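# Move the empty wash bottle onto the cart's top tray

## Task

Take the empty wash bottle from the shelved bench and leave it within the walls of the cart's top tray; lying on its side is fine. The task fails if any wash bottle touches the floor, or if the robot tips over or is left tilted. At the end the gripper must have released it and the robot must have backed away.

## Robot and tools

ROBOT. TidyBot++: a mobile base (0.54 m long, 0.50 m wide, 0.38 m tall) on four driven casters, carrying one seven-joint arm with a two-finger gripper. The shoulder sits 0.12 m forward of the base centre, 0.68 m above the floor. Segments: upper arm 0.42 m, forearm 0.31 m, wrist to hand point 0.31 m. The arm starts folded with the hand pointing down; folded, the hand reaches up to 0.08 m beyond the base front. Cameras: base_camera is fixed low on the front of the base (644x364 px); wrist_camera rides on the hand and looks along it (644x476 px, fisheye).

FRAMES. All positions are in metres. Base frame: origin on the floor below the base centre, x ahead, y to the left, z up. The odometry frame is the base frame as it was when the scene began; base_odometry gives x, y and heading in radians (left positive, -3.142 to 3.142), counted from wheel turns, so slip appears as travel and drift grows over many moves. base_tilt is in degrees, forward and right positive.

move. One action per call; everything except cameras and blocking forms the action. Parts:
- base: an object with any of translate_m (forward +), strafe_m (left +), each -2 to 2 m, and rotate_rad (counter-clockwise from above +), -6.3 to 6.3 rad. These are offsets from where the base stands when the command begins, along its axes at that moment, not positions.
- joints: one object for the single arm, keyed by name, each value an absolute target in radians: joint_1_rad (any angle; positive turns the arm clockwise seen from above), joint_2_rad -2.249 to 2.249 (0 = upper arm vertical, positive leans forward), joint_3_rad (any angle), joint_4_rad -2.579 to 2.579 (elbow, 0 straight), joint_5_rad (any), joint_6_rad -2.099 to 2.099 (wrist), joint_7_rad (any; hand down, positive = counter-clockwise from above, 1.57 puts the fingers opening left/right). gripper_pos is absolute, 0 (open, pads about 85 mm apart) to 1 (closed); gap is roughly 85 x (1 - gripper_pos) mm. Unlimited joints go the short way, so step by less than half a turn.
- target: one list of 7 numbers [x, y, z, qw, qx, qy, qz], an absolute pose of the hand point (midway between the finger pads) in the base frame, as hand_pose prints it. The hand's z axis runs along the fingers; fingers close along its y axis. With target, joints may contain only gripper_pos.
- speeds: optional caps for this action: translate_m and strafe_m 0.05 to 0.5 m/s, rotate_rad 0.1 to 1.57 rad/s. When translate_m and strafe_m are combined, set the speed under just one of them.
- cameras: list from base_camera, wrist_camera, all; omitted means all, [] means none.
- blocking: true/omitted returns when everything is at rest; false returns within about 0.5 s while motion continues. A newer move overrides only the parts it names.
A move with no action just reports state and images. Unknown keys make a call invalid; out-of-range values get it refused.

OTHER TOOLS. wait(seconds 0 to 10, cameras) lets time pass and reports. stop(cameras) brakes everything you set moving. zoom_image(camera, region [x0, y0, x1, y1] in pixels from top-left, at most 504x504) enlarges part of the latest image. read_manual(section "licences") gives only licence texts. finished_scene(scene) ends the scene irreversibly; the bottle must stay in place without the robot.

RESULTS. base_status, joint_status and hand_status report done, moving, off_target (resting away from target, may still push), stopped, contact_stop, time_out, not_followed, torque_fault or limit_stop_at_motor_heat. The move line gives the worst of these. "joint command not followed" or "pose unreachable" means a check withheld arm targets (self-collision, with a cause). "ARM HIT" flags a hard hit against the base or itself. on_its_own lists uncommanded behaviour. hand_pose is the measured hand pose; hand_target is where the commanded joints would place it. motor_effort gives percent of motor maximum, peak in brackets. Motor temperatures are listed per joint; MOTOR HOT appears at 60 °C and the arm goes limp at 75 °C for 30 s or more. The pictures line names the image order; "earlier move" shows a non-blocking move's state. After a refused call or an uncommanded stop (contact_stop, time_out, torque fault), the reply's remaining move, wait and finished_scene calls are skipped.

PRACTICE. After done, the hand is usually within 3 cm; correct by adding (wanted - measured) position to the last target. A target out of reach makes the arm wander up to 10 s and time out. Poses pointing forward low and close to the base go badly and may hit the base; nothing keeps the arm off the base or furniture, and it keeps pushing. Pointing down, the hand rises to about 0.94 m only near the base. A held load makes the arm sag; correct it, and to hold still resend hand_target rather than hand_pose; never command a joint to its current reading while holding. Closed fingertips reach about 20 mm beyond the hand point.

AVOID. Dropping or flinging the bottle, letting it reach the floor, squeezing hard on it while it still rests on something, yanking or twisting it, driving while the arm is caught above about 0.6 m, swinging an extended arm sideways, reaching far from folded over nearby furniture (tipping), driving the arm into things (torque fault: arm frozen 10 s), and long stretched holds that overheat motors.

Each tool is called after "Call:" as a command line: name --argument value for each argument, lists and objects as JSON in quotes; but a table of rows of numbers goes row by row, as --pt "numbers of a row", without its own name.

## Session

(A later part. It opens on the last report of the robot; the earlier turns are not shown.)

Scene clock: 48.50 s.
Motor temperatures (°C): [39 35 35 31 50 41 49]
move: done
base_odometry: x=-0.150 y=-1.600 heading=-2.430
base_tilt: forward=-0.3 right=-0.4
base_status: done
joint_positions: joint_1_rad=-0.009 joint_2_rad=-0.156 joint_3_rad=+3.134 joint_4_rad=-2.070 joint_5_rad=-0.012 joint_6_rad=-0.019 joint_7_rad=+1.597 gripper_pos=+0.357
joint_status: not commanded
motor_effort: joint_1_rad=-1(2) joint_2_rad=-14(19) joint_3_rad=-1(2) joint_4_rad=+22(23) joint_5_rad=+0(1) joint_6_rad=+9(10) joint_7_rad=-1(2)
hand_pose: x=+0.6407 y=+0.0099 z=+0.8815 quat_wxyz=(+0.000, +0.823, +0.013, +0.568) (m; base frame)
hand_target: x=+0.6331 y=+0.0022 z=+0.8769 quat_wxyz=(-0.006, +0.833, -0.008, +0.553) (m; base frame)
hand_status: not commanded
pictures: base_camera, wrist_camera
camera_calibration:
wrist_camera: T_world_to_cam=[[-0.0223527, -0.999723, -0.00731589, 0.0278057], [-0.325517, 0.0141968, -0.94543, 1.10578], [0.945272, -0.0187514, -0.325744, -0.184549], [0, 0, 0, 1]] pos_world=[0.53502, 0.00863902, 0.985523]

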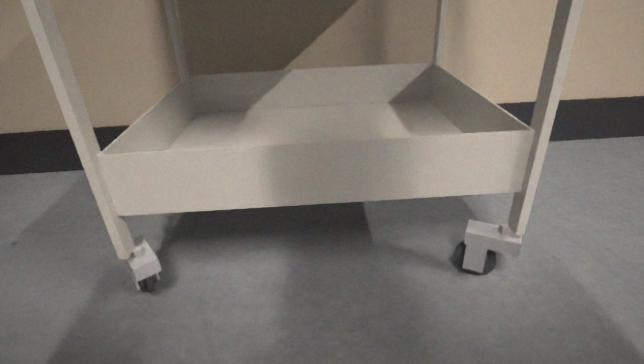

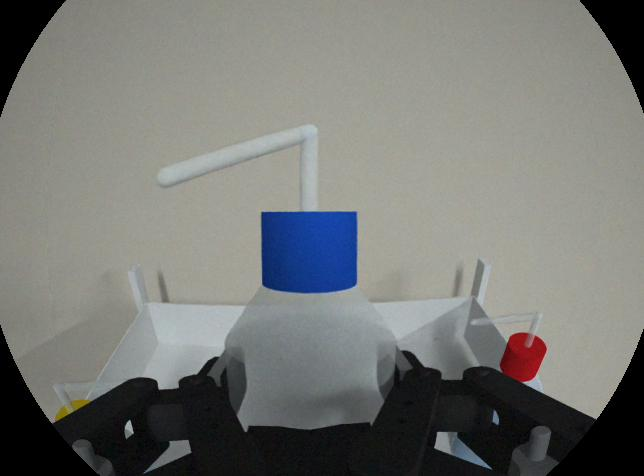

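Call:
move --joints '{"joint_2_rad":-0.06,"joint_4_rad":-2.15,"joint_6_rad":0.06}' --cameras '["wrist_camera"]'

Call:
move --joints '{"joint_2_rad":-0.01,"joint_4_rad":-2.2,"joint_6_rad":0.16}' --cameras '["wrist_camera"]'

Scene clock: 49.70 s.
Motor temperatures (°C): [39 35 35 31 50 41 49]
move: done
base_odometry: x=-0.150 y=-1.600 heading=-2.430
base_tilt: forward=-0.3 right=-0.4
base_status: not commanded
joint_positions: joint_1_rad=-0.009 joint_2_rad=-0.057 joint_3_rad=+3.134 joint_4_rad=-2.131 joint_5_rad=-0.012 joint_6_rad=+0.016 joint_7_rad=+1.597 gripper_pos=+0.357
joint_status: all done
motor_effort: joint_1_rad=-1(2) joint_2_rad=-17(20) joint_3_rad=-1(1) joint_4_rad=+21(24) joint_5_rad=+0(1) joint_6_rad=+9(10) joint_7_rad=+2(2)
hand_pose: x=+0.6453 y=+0.0097 z=+0.8043 quat_wxyz=(+0.000, +0.857, +0.013, +0.516) (m; base frame)
hand_target: x=+0.6457 y=+0.0022 z=+0.8079 quat_wxyz=(-0.006, +0.849, -0.008, +0.528) (m; base frame)
hand_status: not commanded
pictures: wrist_camera
camera_calibration:
wrist_camera: T_world_to_cam=[[-0.0233741, -0.999722, -0.00298686, 0.0243249], [-0.441283, 0.0129982, -0.897274, 1.07018], [0.897064, -0.019655, -0.441464, -0.0898888], [0, 0, 0, 1]] pos_world=[0.553456, 0.00864093, 0.920634]

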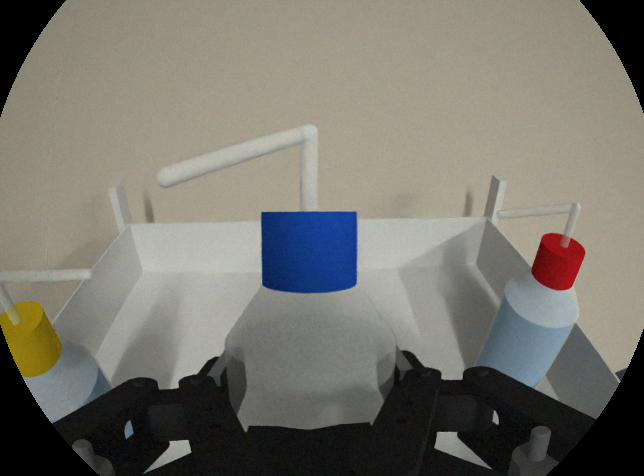

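Scene clock: 50.73 s.
Motor temperatures (°C): [39 35 35 31 50 41 49]
move: done
base_odometry: x=-0.150 y=-1.600 heading=-2.430
base_tilt: forward=-0.3 right=-0.4
base_status: not commanded
joint_positions: joint_1_rad=-0.009 joint_2_rad=-0.013 joint_3_rad=+3.134 joint_4_rad=-2.177 joint_5_rad=-0.012 joint_6_rad=+0.106 joint_7_rad=+1.597 gripper_pos=+0.357
joint_status: all done
motor_effort: joint_1_rad=-1(1) joint_2_rad=-17(19) joint_3_rad=-1(1) joint_4_rad=+20(21) joint_5_rad=-1(1) joint_6_rad=+8(9) joint_7_rad=+0(1)
hand_pose: x=+0.6491 y=+0.0094 z=+0.7811 quat_wxyz=(+0.000, +0.857, +0.013, +0.516) (m; base frame)
hand_target: x=+0.6498 y=+0.0022 z=+0.7821 quat_wxyz=(-0.006, +0.849, -0.008, +0.528) (m; base frame)
hand_status: not commanded
pictures: wrist_camera
camera_calibration:
wrist_camera: T_world_to_cam=[[-0.0242704, -0.999702, -0.00278681, 0.0244652], [-0.440786, 0.0132032, -0.897515, 1.05098], [0.897284, -0.0205546, -0.440974, -0.1041], [0, 0, 0, 1]] pos_world=[0.557257, 0.00844193, 0.897433]

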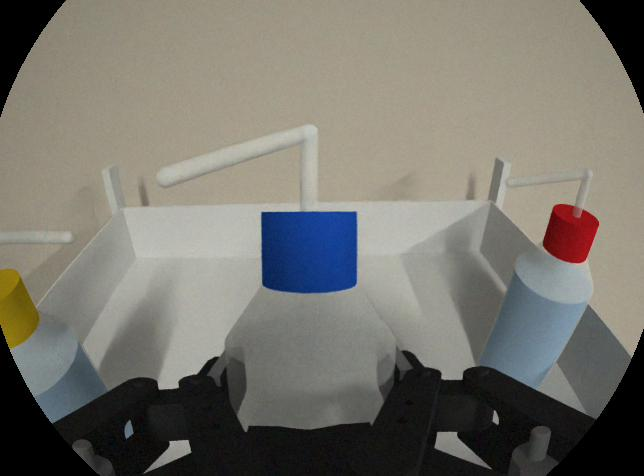

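Call:
move --joints '{"joint_2_rad":0.01,"joint_4_rad":-2.325,"joint_6_rad":0.455}'

Scene clock: 52.27 s.
Motor temperatures (°C): [39 35 35 31 50 41 49]
move: done
base_odometry: x=-0.150 y=-1.600 heading=-2.430
base_tilt: forward=-0.2 right=-0.3
base_status: not commanded
joint_positions: joint_1_rad=-0.009 joint_2_rad=+0.000 joint_3_rad=+3.134 joint_4_rad=-2.300 joint_5_rad=-0.012 joint_6_rad=+0.391 joint_7_rad=+1.597 gripper_pos=+0.357
joint_status: all done
motor_effort: joint_1_rad=-1(2) joint_2_rad=-17(18) joint_3_rad=-1(1) joint_4_rad=+19(21) joint_5_rad=-1(1) joint_6_rad=+9(10) joint_7_rad=+1(2)
hand_pose: x=+0.6469 y=+0.0083 z=+0.7899 quat_wxyz=(+0.002, +0.816, +0.011, +0.578) (m; base frame)
hand_target: x=+0.6467 y=+0.0022 z=+0.7903 quat_wxyz=(-0.007, +0.808, -0.008, +0.590) (m; base frame)
hand_status: not commanded
pictures: base_camera, wrist_camera
camera_calibration:
wrist_camera: T_world_to_cam=[[-0.0261742, -0.999634, -0.00690057, 0.0277951], [-0.302998, 0.0145115, -0.952881, 1.01254], [0.952632, -0.0228501, -0.303266, -0.242779], [0, 0, 0, 1]] pos_world=[0.538804, 0.00754396, 0.891397]

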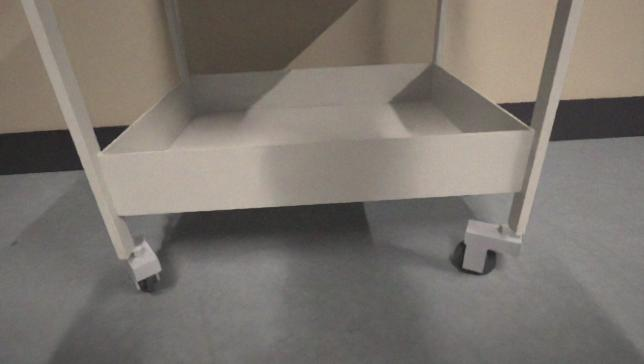

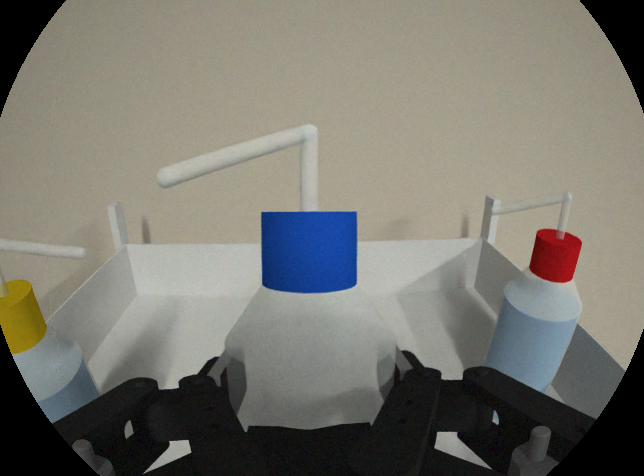

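Call:
move --joints '{"joint_2_rad":0.028,"joint_4_rad":-2.325,"joint_6_rad":0.473}' --cameras '["wrist_camera"]'

Call:
move --joints '{"joint_2_rad":0.045,"joint_4_rad":-2.325,"joint_6_rad":0.49}' --cameras '["wrist_camera"]'

Scene clock: 53.00 s.
Motor temperatures (°C): [39 35 35 31 50 41 49]
move: done
base_odometry: x=-0.150 y=-1.600 heading=-2.430
base_tilt: forward=-0.3 right=-0.4
base_status: not commanded
joint_positions: joint_1_rad=-0.009 joint_2_rad=+0.019 joint_3_rad=+3.134 joint_4_rad=-2.300 joint_5_rad=-0.012 joint_6_rad=+0.413 joint_7_rad=+1.597 gripper_pos=+0.357
joint_status: all done
motor_effort: joint_1_rad=-1(1) joint_2_rad=-17(19) joint_3_rad=-1(1) joint_4_rad=+19(19) joint_5_rad=-1(1) joint_6_rad=+9(10) joint_7_rad=+0(1)
hand_pose: x=+0.6513 y=+0.0083 z=+0.7864 quat_wxyz=(+0.002, +0.815, +0.011, +0.579) (m; base frame)
hand_target: x=+0.6503 y=+0.0022 z=+0.7861 quat_wxyz=(-0.007, +0.808, -0.008, +0.590) (m; base frame)
hand_status: not commanded
pictures: wrist_camera
camera_calibration:
wrist_camera: T_world_to_cam=[[-0.0263691, -0.999628, -0.00703269, 0.0280986], [-0.299494, 0.0146119, -0.953986, 1.00914], [0.953734, -0.0230495, -0.299768, -0.251568], [0, 0, 0, 1]] pos_world=[0.542901, 0.00754415, 0.887494]

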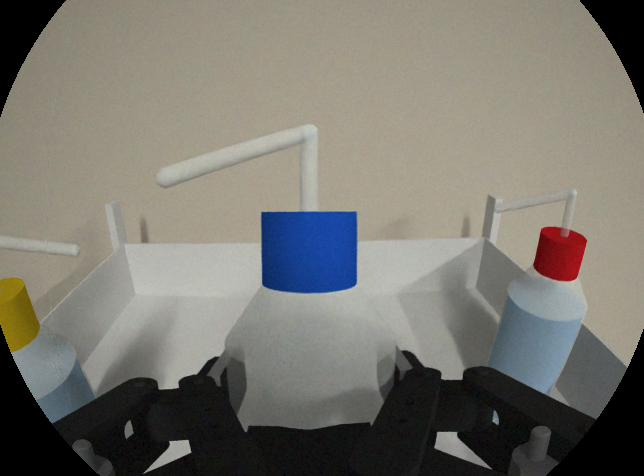

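Scene clock: 53.63 s.
Motor temperatures (°C): [39 35 35 31 50 41 49]
move: done
base_odometry: x=-0.150 y=-1.600 heading=-2.430
base_tilt: forward=-0.3 right=-0.4
base_status: not commanded
joint_positions: joint_1_rad=-0.009 joint_2_rad=+0.036 joint_3_rad=+3.134 joint_4_rad=-2.300 joint_5_rad=-0.012 joint_6_rad=+0.431 joint_7_rad=+1.597 gripper_pos=+0.357
joint_status: all done
motor_effort: joint_1_rad=-1(1) joint_2_rad=-18(19) joint_3_rad=-1(1) joint_4_rad=+18(19) joint_5_rad=-1(1) joint_6_rad=+9(10) joint_7_rad=+0(2)
hand_pose: x=+0.6549 y=+0.0083 z=+0.7823 quat_wxyz=(+0.002, +0.815, +0.011, +0.580) (m; base frame)
hand_target: x=+0.6536 y=+0.0022 z=+0.7821 quat_wxyz=(-0.007, +0.808, -0.008, +0.590) (m; base frame)
hand_status: not commanded
pictures: wrist_camera
camera_calibration:
wrist_camera: T_world_to_cam=[[-0.0264911, -0.999624, -0.00710454, 0.0282922], [-0.299188, 0.0147097, -0.954081, 1.00619], [0.953826, -0.023149, -0.299465, -0.256451], [0, 0, 0, 1]] pos_world=[0.546401, 0.00754421, 0.883394]

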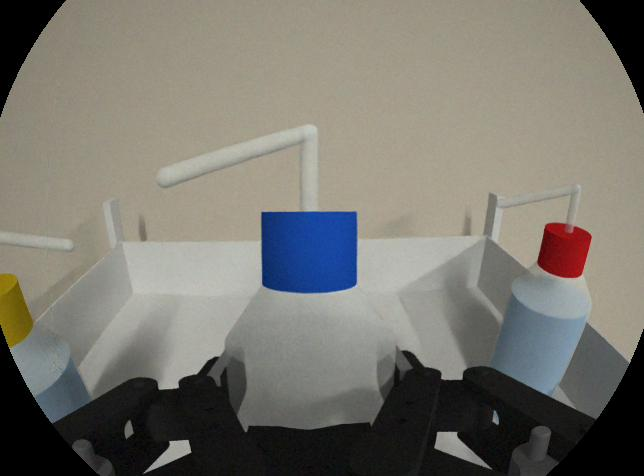

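Continue down in steps.

Call:
move --joints '{"joint_2_rad":0.07,"joint_4_rad":-2.325,"joint_6_rad":0.515}' --cameras '[]'

Call:
move --joints '{"joint_2_rad":0.095,"joint_4_rad":-2.325,"joint_6_rad":0.54}' --cameras '["wrist_camera"]'

Scene clock: 54.43 s.
Motor temperatures (°C): [39 35 35 31 50 41 49]
move: done
base_odometry: x=-0.150 y=-1.600 heading=-2.430
base_tilt: forward=-0.3 right=-0.4
base_status: not commanded
joint_positions: joint_1_rad=-0.009 joint_2_rad=+0.063 joint_3_rad=+3.134 joint_4_rad=-2.300 joint_5_rad=-0.012 joint_6_rad=+0.457 joint_7_rad=+1.597 gripper_pos=+0.357
joint_status: all done
motor_effort: joint_1_rad=-1(1) joint_2_rad=-19(20) joint_3_rad=-1(1) joint_4_rad=+17(18) joint_5_rad=+0(1) joint_6_rad=+9(10) joint_7_rad=+1(1)
hand_pose: x=+0.6601 y=+0.0083 z=+0.7758 quat_wxyz=(+0.002, +0.815, +0.011, +0.579) (m; base frame)
hand_target: x=+0.6584 y=+0.0022 z=+0.7761 quat_wxyz=(-0.007, +0.808, -0.008, +0.590) (m; base frame)
hand_status: not commanded
pictures: none
No camera images: "cameras" was empty.

Scene clock: 55.10 s.
Motor temperatures (°C): [39 35 35 31 50 41 49]
move: done
base_odometry: x=-0.150 y=-1.600 heading=-2.430
base_tilt: forward=-0.3 right=-0.4
base_status: not commanded
joint_positions: joint_1_rad=-0.009 joint_2_rad=+0.088 joint_3_rad=+3.134 joint_4_rad=-2.300 joint_5_rad=-0.012 joint_6_rad=+0.482 joint_7_rad=+1.597 gripper_pos=+0.357
joint_status: all done
motor_effort: joint_1_rad=-1(1) joint_2_rad=-19(20) joint_3_rad=-1(1) joint_4_rad=+18(18) joint_5_rad=-1(1) joint_6_rad=+9(10) joint_7_rad=+0(2)
hand_pose: x=+0.6649 y=+0.0083 z=+0.7693 quat_wxyz=(+0.002, +0.815, +0.011, +0.579) (m; base frame)
hand_target: x=+0.6631 y=+0.0022 z=+0.7699 quat_wxyz=(-0.007, +0.808, -0.008, +0.590) (m; base frame)
hand_status: not commanded
pictures: wrist_camera
camera_calibration:
wrist_camera: T_world_to_cam=[[-0.0269761, -0.999612, -0.00693334, 0.0285889], [-0.300086, 0.0147139, -0.953799, 0.997069], [0.953531, -0.0236492, -0.300367, -0.269027], [0, 0, 0, 1]] pos_world=[0.556503, 0.00754483, 0.870394]

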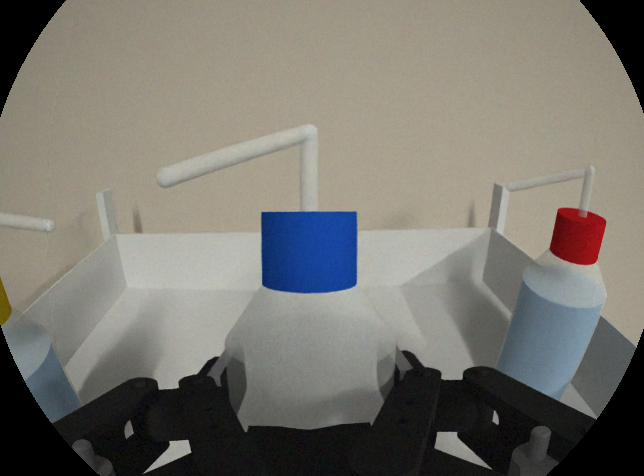

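Call:
move --joints '{"joint_2_rad":0.115,"joint_4_rad":-2.325,"joint_6_rad":0.56}' --cameras '["wrist_camera"]'

Call:
move --joints '{"joint_2_rad":0.135,"joint_4_rad":-2.325,"joint_6_rad":0.58}' --cameras '["wrist_camera"]'

Scene clock: 55.90 s.
Motor temperatures (°C): [39 35 35 31 50 41 49]
move: done
base_odometry: x=-0.150 y=-1.600 heading=-2.430
base_tilt: forward=-0.3 right=-0.4
base_status: not commanded
joint_positions: joint_1_rad=-0.009 joint_2_rad=+0.108 joint_3_rad=+3.134 joint_4_rad=-2.300 joint_5_rad=-0.012 joint_6_rad=+0.502 joint_7_rad=+1.597 gripper_pos=+0.357
joint_status: all done
motor_effort: joint_1_rad=-1(1) joint_2_rad=-20(21) joint_3_rad=-1(2) joint_4_rad=+17(18) joint_5_rad=-1(1) joint_6_rad=+10(10) joint_7_rad=+1(1)
hand_pose: x=+0.6687 y=+0.0082 z=+0.7645 quat_wxyz=(+0.002, +0.815, +0.011, +0.579) (m; base frame)
hand_target: x=+0.6667 y=+0.0022 z=+0.7649 quat_wxyz=(-0.007, +0.808, -0.008, +0.590) (m; base frame)
hand_status: not commanded
pictures: wrist_camera
camera_calibration:
wrist_camera: T_world_to_cam=[[-0.0271919, -0.999606, -0.00698648, 0.0288225], [-0.299478, 0.0148142, -0.953988, 0.993423], [0.953716, -0.0238484, -0.299762, -0.274622], [0, 0, 0, 1]] pos_world=[0.560203, 0.00754502, 0.865594]

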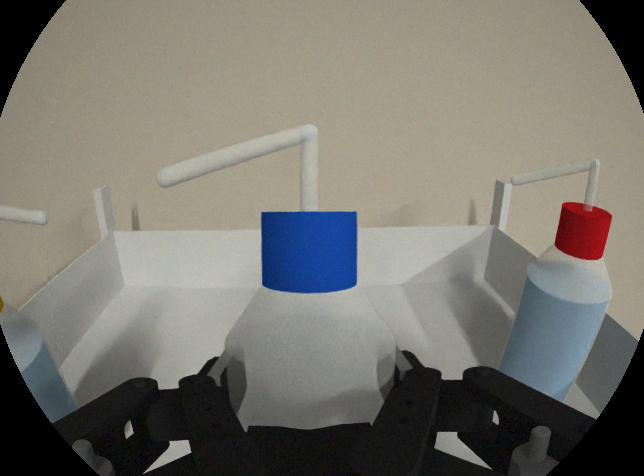

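Scene clock: 56.53 s.
Motor temperatures (°C): [39 35 35 31 50 41 49]
move: done
base_odometry: x=-0.150 y=-1.600 heading=-2.430
base_tilt: forward=-0.3 right=-0.4
base_status: not commanded
joint_positions: joint_1_rad=-0.009 joint_2_rad=+0.128 joint_3_rad=+3.134 joint_4_rad=-2.300 joint_5_rad=-0.012 joint_6_rad=+0.522 joint_7_rad=+1.597 gripper_pos=+0.357
joint_status: all done
motor_effort: joint_1_rad=-1(1) joint_2_rad=-20(21) joint_3_rad=-1(1) joint_4_rad=+17(18) joint_5_rad=-1(1) joint_6_rad=+9(10) joint_7_rad=+1(2)
hand_pose: x=+0.6723 y=+0.0082 z=+0.7591 quat_wxyz=(+0.002, +0.815, +0.011, +0.579) (m; base frame)
hand_target: x=+0.6702 y=+0.0022 z=+0.7599 quat_wxyz=(-0.007, +0.808, -0.008, +0.590) (m; base frame)
hand_status: not commanded
pictures: wrist_camera
camera_calibration:
wrist_camera: T_world_to_cam=[[-0.0272921, -0.999603, -0.0069425, 0.0289049], [-0.299988, 0.0148151, -0.953828, 0.989625], [0.953552, -0.0239493, -0.300274, -0.279207], [0, 0, 0, 1]] pos_world=[0.563904, 0.00754514, 0.860294]

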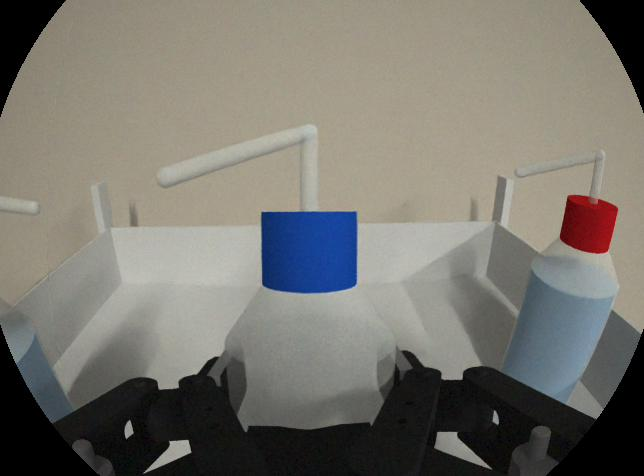

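Call:
move --joints '{"joint_2_rad":0.155,"joint_4_rad":-2.325,"joint_6_rad":0.60}' --cameras '["wrist_camera"]'

Call:
move --joints '{"joint_2_rad":0.175,"joint_4_rad":-2.325,"joint_6_rad":0.62}' --cameras '["wrist_camera"]'

Scene clock: 57.40 s.
Motor temperatures (°C): [39 35 35 31 50 41 49]
move: done
base_odometry: x=-0.150 y=-1.600 heading=-2.430
base_tilt: forward=-0.3 right=-0.4
base_status: not commanded
joint_positions: joint_1_rad=-0.009 joint_2_rad=+0.146 joint_3_rad=+3.134 joint_4_rad=-2.300 joint_5_rad=-0.012 joint_6_rad=+0.544 joint_7_rad=+1.597 gripper_pos=+0.357
joint_status: all done
motor_effort: joint_1_rad=-1(2) joint_2_rad=-21(22) joint_3_rad=-1(1) joint_4_rad=+17(17) joint_5_rad=+0(1) joint_6_rad=+9(10) joint_7_rad=+2(2)
hand_pose: x=+0.6759 y=+0.0082 z=+0.7557 quat_wxyz=(+0.002, +0.814, +0.011, +0.581) (m; base frame)
hand_target: x=+0.6736 y=+0.0022 z=+0.7547 quat_wxyz=(-0.007, +0.808, -0.008, +0.590) (m; base frame)
hand_status: not commanded
pictures: wrist_camera
camera_calibration:
wrist_camera: T_world_to_cam=[[-0.0274547, -0.999599, -0.00699523, 0.0291026], [-0.29609, 0.0148158, -0.955045, 0.985692], [0.954765, -0.0241493, -0.296378, -0.28745], [0, 0, 0, 1]] pos_world=[0.5671, 0.00754539, 0.85639]

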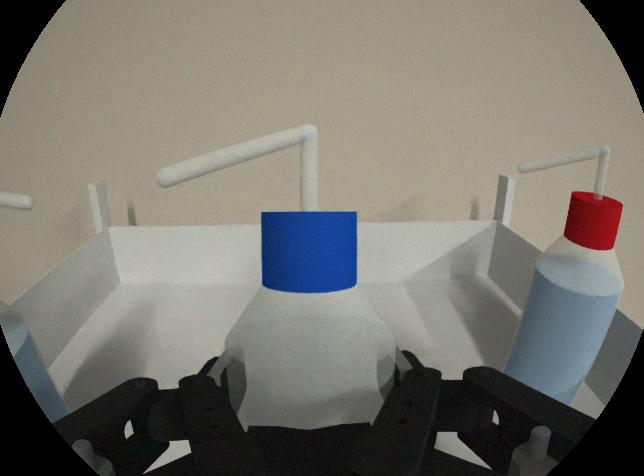

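Scene clock: 58.00 s.
Motor temperatures (°C): [39 35 35 31 50 41 49]
move: done
base_odometry: x=-0.150 y=-1.600 heading=-2.430
base_tilt: forward=-0.3 right=-0.4
base_status: not commanded
joint_positions: joint_1_rad=-0.009 joint_2_rad=+0.159 joint_3_rad=+3.134 joint_4_rad=-2.300 joint_5_rad=-0.012 joint_6_rad=+0.569 joint_7_rad=+1.597 gripper_pos=+0.357
joint_status: all done
motor_effort: joint_1_rad=-1(1) joint_2_rad=-21(21) joint_3_rad=-1(2) joint_4_rad=+16(17) joint_5_rad=+0(1) joint_6_rad=+8(10) joint_7_rad=+0(2)
hand_pose: x=+0.6793 y=+0.0081 z=+0.7557 quat_wxyz=(+0.002, +0.810, +0.011, +0.586) (m; base frame)
hand_target: x=+0.6769 y=+0.0022 z=+0.7496 quat_wxyz=(-0.007, +0.808, -0.008, +0.590) (m; base frame)
hand_status: not commanded
pictures: wrist_camera
camera_calibration:
wrist_camera: T_world_to_cam=[[-0.02759, -0.999592, -0.00735822, 0.029541], [-0.284792, 0.0149161, -0.958473, 0.981586], [0.958192, -0.0243487, -0.285087, -0.301533], [0, 0, 0, 1]] pos_world=[0.569289, 0.00754557, 0.855078]

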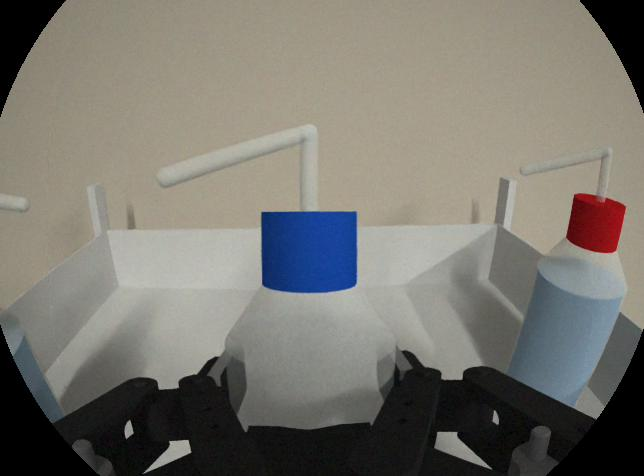

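Call:
move --joints '{"joint_2_rad":0.162,"joint_6_rad":0.61,"gripper_pos":0.28}' --cameras '["wrist_camera"]'

Call:
move --joints '{"gripper_pos":0.15}' --cameras '["wrist_camera"]'

Scene clock: 58.73 s.
Motor temperatures (°C): [39 35 35 31 50 41 49]
move: done
base_odometry: x=-0.150 y=-1.600 heading=-2.430
base_tilt: forward=-0.3 right=-0.4
base_status: not commanded
joint_positions: joint_1_rad=-0.009 joint_2_rad=+0.160 joint_3_rad=+3.134 joint_4_rad=-2.300 joint_5_rad=-0.012 joint_6_rad=+0.569 joint_7_rad=+1.597 gripper_pos=+0.280
joint_status: all done
motor_effort: joint_1_rad=-1(2) joint_2_rad=-21(22) joint_3_rad=-1(1) joint_4_rad=+16(17) joint_5_rad=+0(1) joint_6_rad=+9(9) joint_7_rad=+0(2)
hand_pose: x=+0.6794 y=+0.0081 z=+0.7552 quat_wxyz=(+0.002, +0.811, +0.011, +0.585) (m; base frame)
hand_target: x=+0.6751 y=+0.0022 z=+0.7538 quat_wxyz=(-0.007, +0.807, -0.008, +0.591) (m; base frame)
hand_status: not commanded
pictures: wrist_camera
camera_calibration:
wrist_camera: T_world_to_cam=[[-0.0275976, -0.999592, -0.00733158, 0.0295252], [-0.285701, 0.0149159, -0.958203, 0.981547], [0.957921, -0.0243495, -0.285996, -0.300908], [0, 0, 0, 1]] pos_world=[0.56949, 0.00754558, 0.854679]

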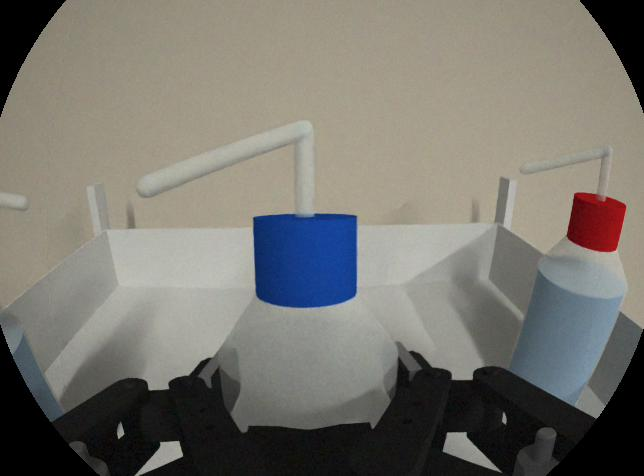

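Scene clock: 59.30 s.
Motor temperatures (°C): [39 35 35 31 50 41 49]
move: done
base_odometry: x=-0.150 y=-1.600 heading=-2.430
base_tilt: forward=-0.3 right=-0.4
base_status: not commanded
joint_positions: joint_1_rad=-0.009 joint_2_rad=+0.160 joint_3_rad=+3.134 joint_4_rad=-2.300 joint_5_rad=-0.012 joint_6_rad=+0.569 joint_7_rad=+1.597 gripper_pos=+0.150
joint_status: all done
motor_effort: joint_1_rad=-1(1) joint_2_rad=-21(22) joint_3_rad=-1(2) joint_4_rad=+17(17) joint_5_rad=-1(1) joint_6_rad=+8(10) joint_7_rad=+1(1)
hand_pose: x=+0.6794 y=+0.0081 z=+0.7552 quat_wxyz=(+0.002, +0.811, +0.011, +0.585) (m; base frame)
hand_target: x=+0.6751 y=+0.0022 z=+0.7538 quat_wxyz=(-0.007, +0.807, -0.008, +0.591) (m; base frame)
hand_status: not commanded
pictures: wrist_camera
camera_calibration:
wrist_camera: T_world_to_cam=[[-0.0275976, -0.999592, -0.00733158, 0.0295252], [-0.285701, 0.0149159, -0.958203, 0.981547], [0.957921, -0.0243495, -0.285996, -0.300908], [0, 0, 0, 1]] pos_world=[0.56949, 0.00754558, 0.854679]

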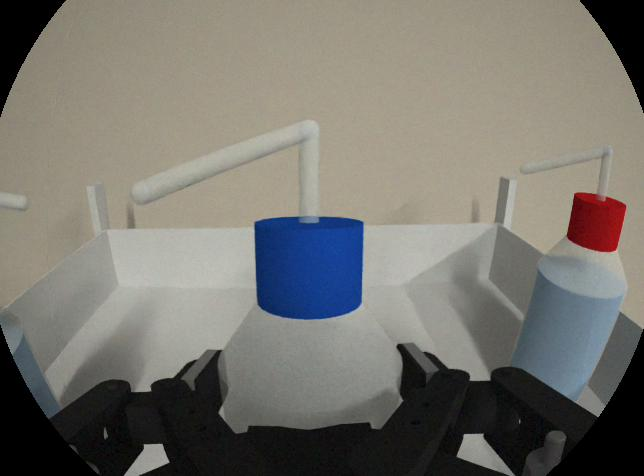

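Call:
move --joints '{"gripper_pos":0.0}' --cameras '[]'

Call:
move --joints '{"joint_2_rad":0.06,"joint_6_rad":0.505}' --cameras '["wrist_camera"]'

Call:
move --base '{"translate_m":-0.05}' --speeds '{"translate_m":0.08}'

Scene clock: 60.07 s.
Motor temperatures (°C): [39 35 35 31 50 41 49]
move: done
base_odometry: x=-0.150 y=-1.600 heading=-2.430
base_tilt: forward=-0.2 right=-0.4
base_status: not commanded
joint_positions: joint_1_rad=-0.009 joint_2_rad=+0.160 joint_3_rad=+3.134 joint_4_rad=-2.300 joint_5_rad=-0.012 joint_6_rad=+0.569 joint_7_rad=+1.597 gripper_pos=+0.000
joint_status: all done
motor_effort: joint_1_rad=-1(1) joint_2_rad=-21(22) joint_3_rad=-1(2) joint_4_rad=+16(17) joint_5_rad=+0(1) joint_6_rad=+8(9) joint_7_rad=+2(2)
hand_pose: x=+0.6794 y=+0.0081 z=+0.7552 quat_wxyz=(+0.002, +0.811, +0.011, +0.585) (m; base frame)
hand_target: x=+0.6751 y=+0.0022 z=+0.7538 quat_wxyz=(-0.007, +0.807, -0.008, +0.591) (m; base frame)
hand_status: not commanded
pictures: none
No camera images: "cameras" was empty.

Scene clock: 61.03 s.
Motor temperatures (°C): [39 35 35 31 50 41 49]
move: done
base_odometry: x=-0.150 y=-1.600 heading=-2.430
base_tilt: forward=-0.2 right=-0.4
base_status: not commanded
joint_positions: joint_1_rad=-0.009 joint_2_rad=+0.079 joint_3_rad=+3.134 joint_4_rad=-2.300 joint_5_rad=-0.012 joint_6_rad=+0.551 joint_7_rad=+1.597 gripper_pos=+0.000
joint_status: all done
motor_effort: joint_1_rad=-2(2) joint_2_rad=-18(22) joint_3_rad=-1(1) joint_4_rad=+17(18) joint_5_rad=+0(1) joint_6_rad=+9(10) joint_7_rad=+1(2)
hand_pose: x=+0.6703 y=+0.0081 z=+0.7952 quat_wxyz=(+0.002, +0.792, +0.010, +0.611) (m; base frame)
hand_target: x=+0.6565 y=+0.0022 z=+0.7785 quat_wxyz=(-0.007, +0.808, -0.008, +0.590) (m; base frame)
hand_status: not commanded
pictures: wrist_camera
camera_calibration:
wrist_camera: T_world_to_cam=[[-0.0269098, -0.99959, -0.00973546, 0.0309963], [-0.223717, 0.015514, -0.974531, 0.988784], [0.974283, -0.0240464, -0.224043, -0.340955], [0, 0, 0, 1]] pos_world=[0.554229, 0.00744481, 0.887514]

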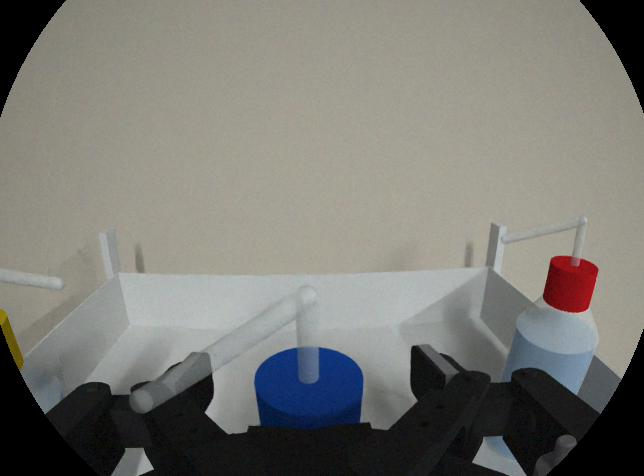

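Scene clock: 62.20 s.
Motor temperatures (°C): [39 35 35 31 50 41 49]
move: done
base_odometry: x=-0.112 y=-1.567 heading=-2.431
base_tilt: forward=-0.4 right=-0.4
base_status: done
joint_positions: joint_1_rad=-0.009 joint_2_rad=+0.075 joint_3_rad=+3.134 joint_4_rad=-2.302 joint_5_rad=-0.012 joint_6_rad=+0.551 joint_7_rad=+1.597 gripper_pos=+0.000
joint_status: not commanded
motor_effort: joint_1_rad=-1(2) joint_2_rad=-18(22) joint_3_rad=-1(2) joint_4_rad=+17(18) joint_5_rad=+0(1) joint_6_rad=+10(10) joint_7_rad=+1(2)
hand_pose: x=+0.6691 y=+0.0081 z=+0.7958 quat_wxyz=(+0.002, +0.791, +0.010, +0.611) (m; base frame)
hand_target: x=+0.6565 y=+0.0022 z=+0.7785 quat_wxyz=(-0.007, +0.808, -0.008, +0.590) (m; base frame)
hand_status: not commanded
pictures: base_camera, wrist_camera
camera_calibration:
wrist_camera: T_world_to_cam=[[-0.0268794, -0.999592, -0.00965994, 0.0308841], [-0.222916, 0.0154138, -0.974716, 0.988626], [0.974467, -0.0240464, -0.223239, -0.340512], [0, 0, 0, 1]] pos_world=[0.553028, 0.00744487, 0.887913]

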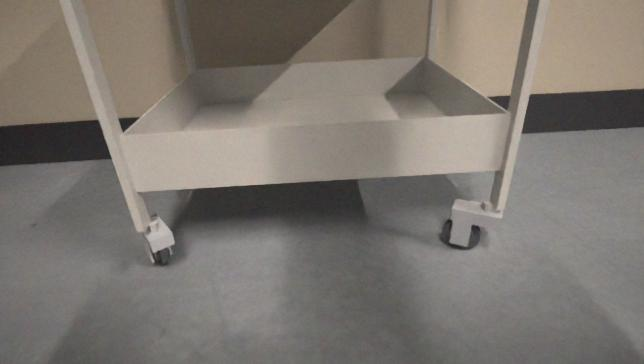

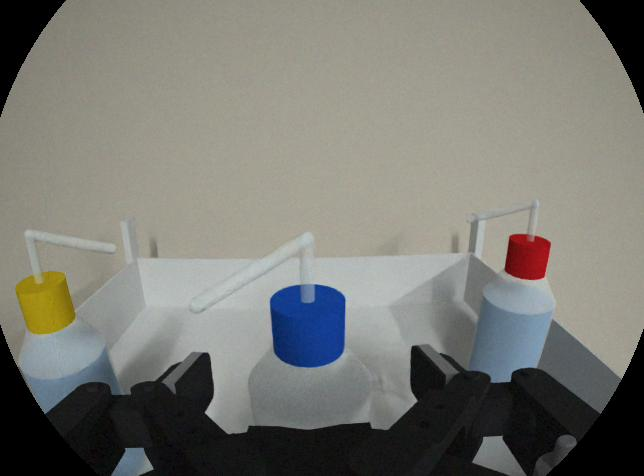

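Call:
move --joints '{"joint_2_rad":0.02}' --base '{"translate_m":-0.25}' --speeds '{"translate_m":0.12}'

Scene clock: 64.93 s.
Motor temperatures (°C): [39 35 35 31 50 41 49]
move: done
base_odometry: x=+0.077 y=-1.404 heading=-2.430
base_tilt: forward=-0.3 right=-0.4
base_status: done
joint_positions: joint_1_rad=-0.008 joint_2_rad=+0.035 joint_3_rad=+3.134 joint_4_rad=-2.304 joint_5_rad=-0.012 joint_6_rad=+0.551 joint_7_rad=+1.597 gripper_pos=+0.000
joint_status: all done
motor_effort: joint_1_rad=-1(2) joint_2_rad=-18(23) joint_3_rad=-1(2) joint_4_rad=+18(20) joint_5_rad=+0(1) joint_6_rad=+9(10) joint_7_rad=+1(2)
hand_pose: x=+0.6636 y=+0.0080 z=+0.8165 quat_wxyz=(+0.002, +0.780, +0.010, +0.626) (m; base frame)
hand_target: x=+0.6522 y=+0.0022 z=+0.7999 quat_wxyz=(-0.007, +0.796, -0.008, +0.606) (m; base frame)
hand_status: not commanded
pictures: base_camera, wrist_camera
camera_calibration:
wrist_camera: T_world_to_cam=[[-0.026568, -0.999586, -0.0110641, 0.031802], [-0.185832, 0.0158137, -0.982454, 0.9894], [0.982222, -0.0240457, -0.186175, -0.365892], [0, 0, 0, 1]] pos_world=[0.544094, 0.00734461, 0.904272]

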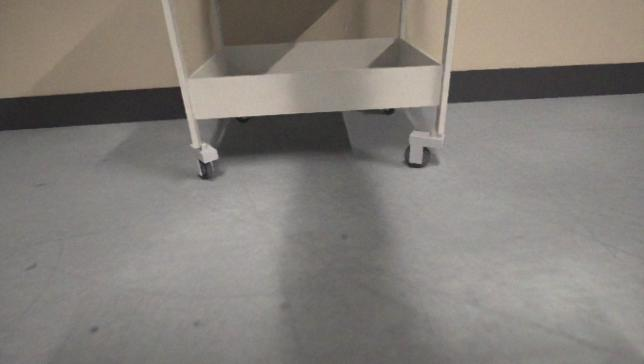

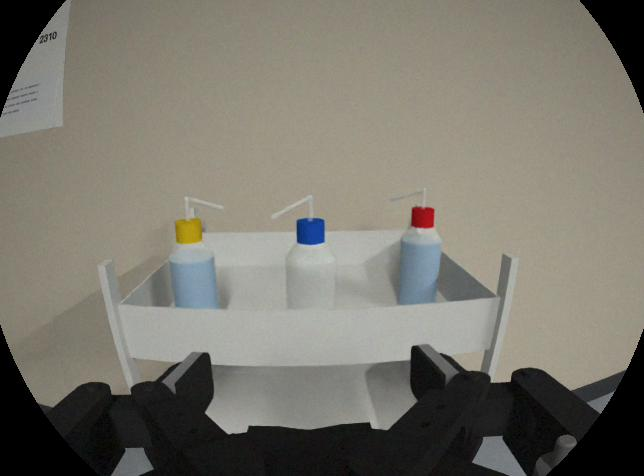

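Excellent.

Call:
finished_scene --scene 2

The scene is finished: the task was done.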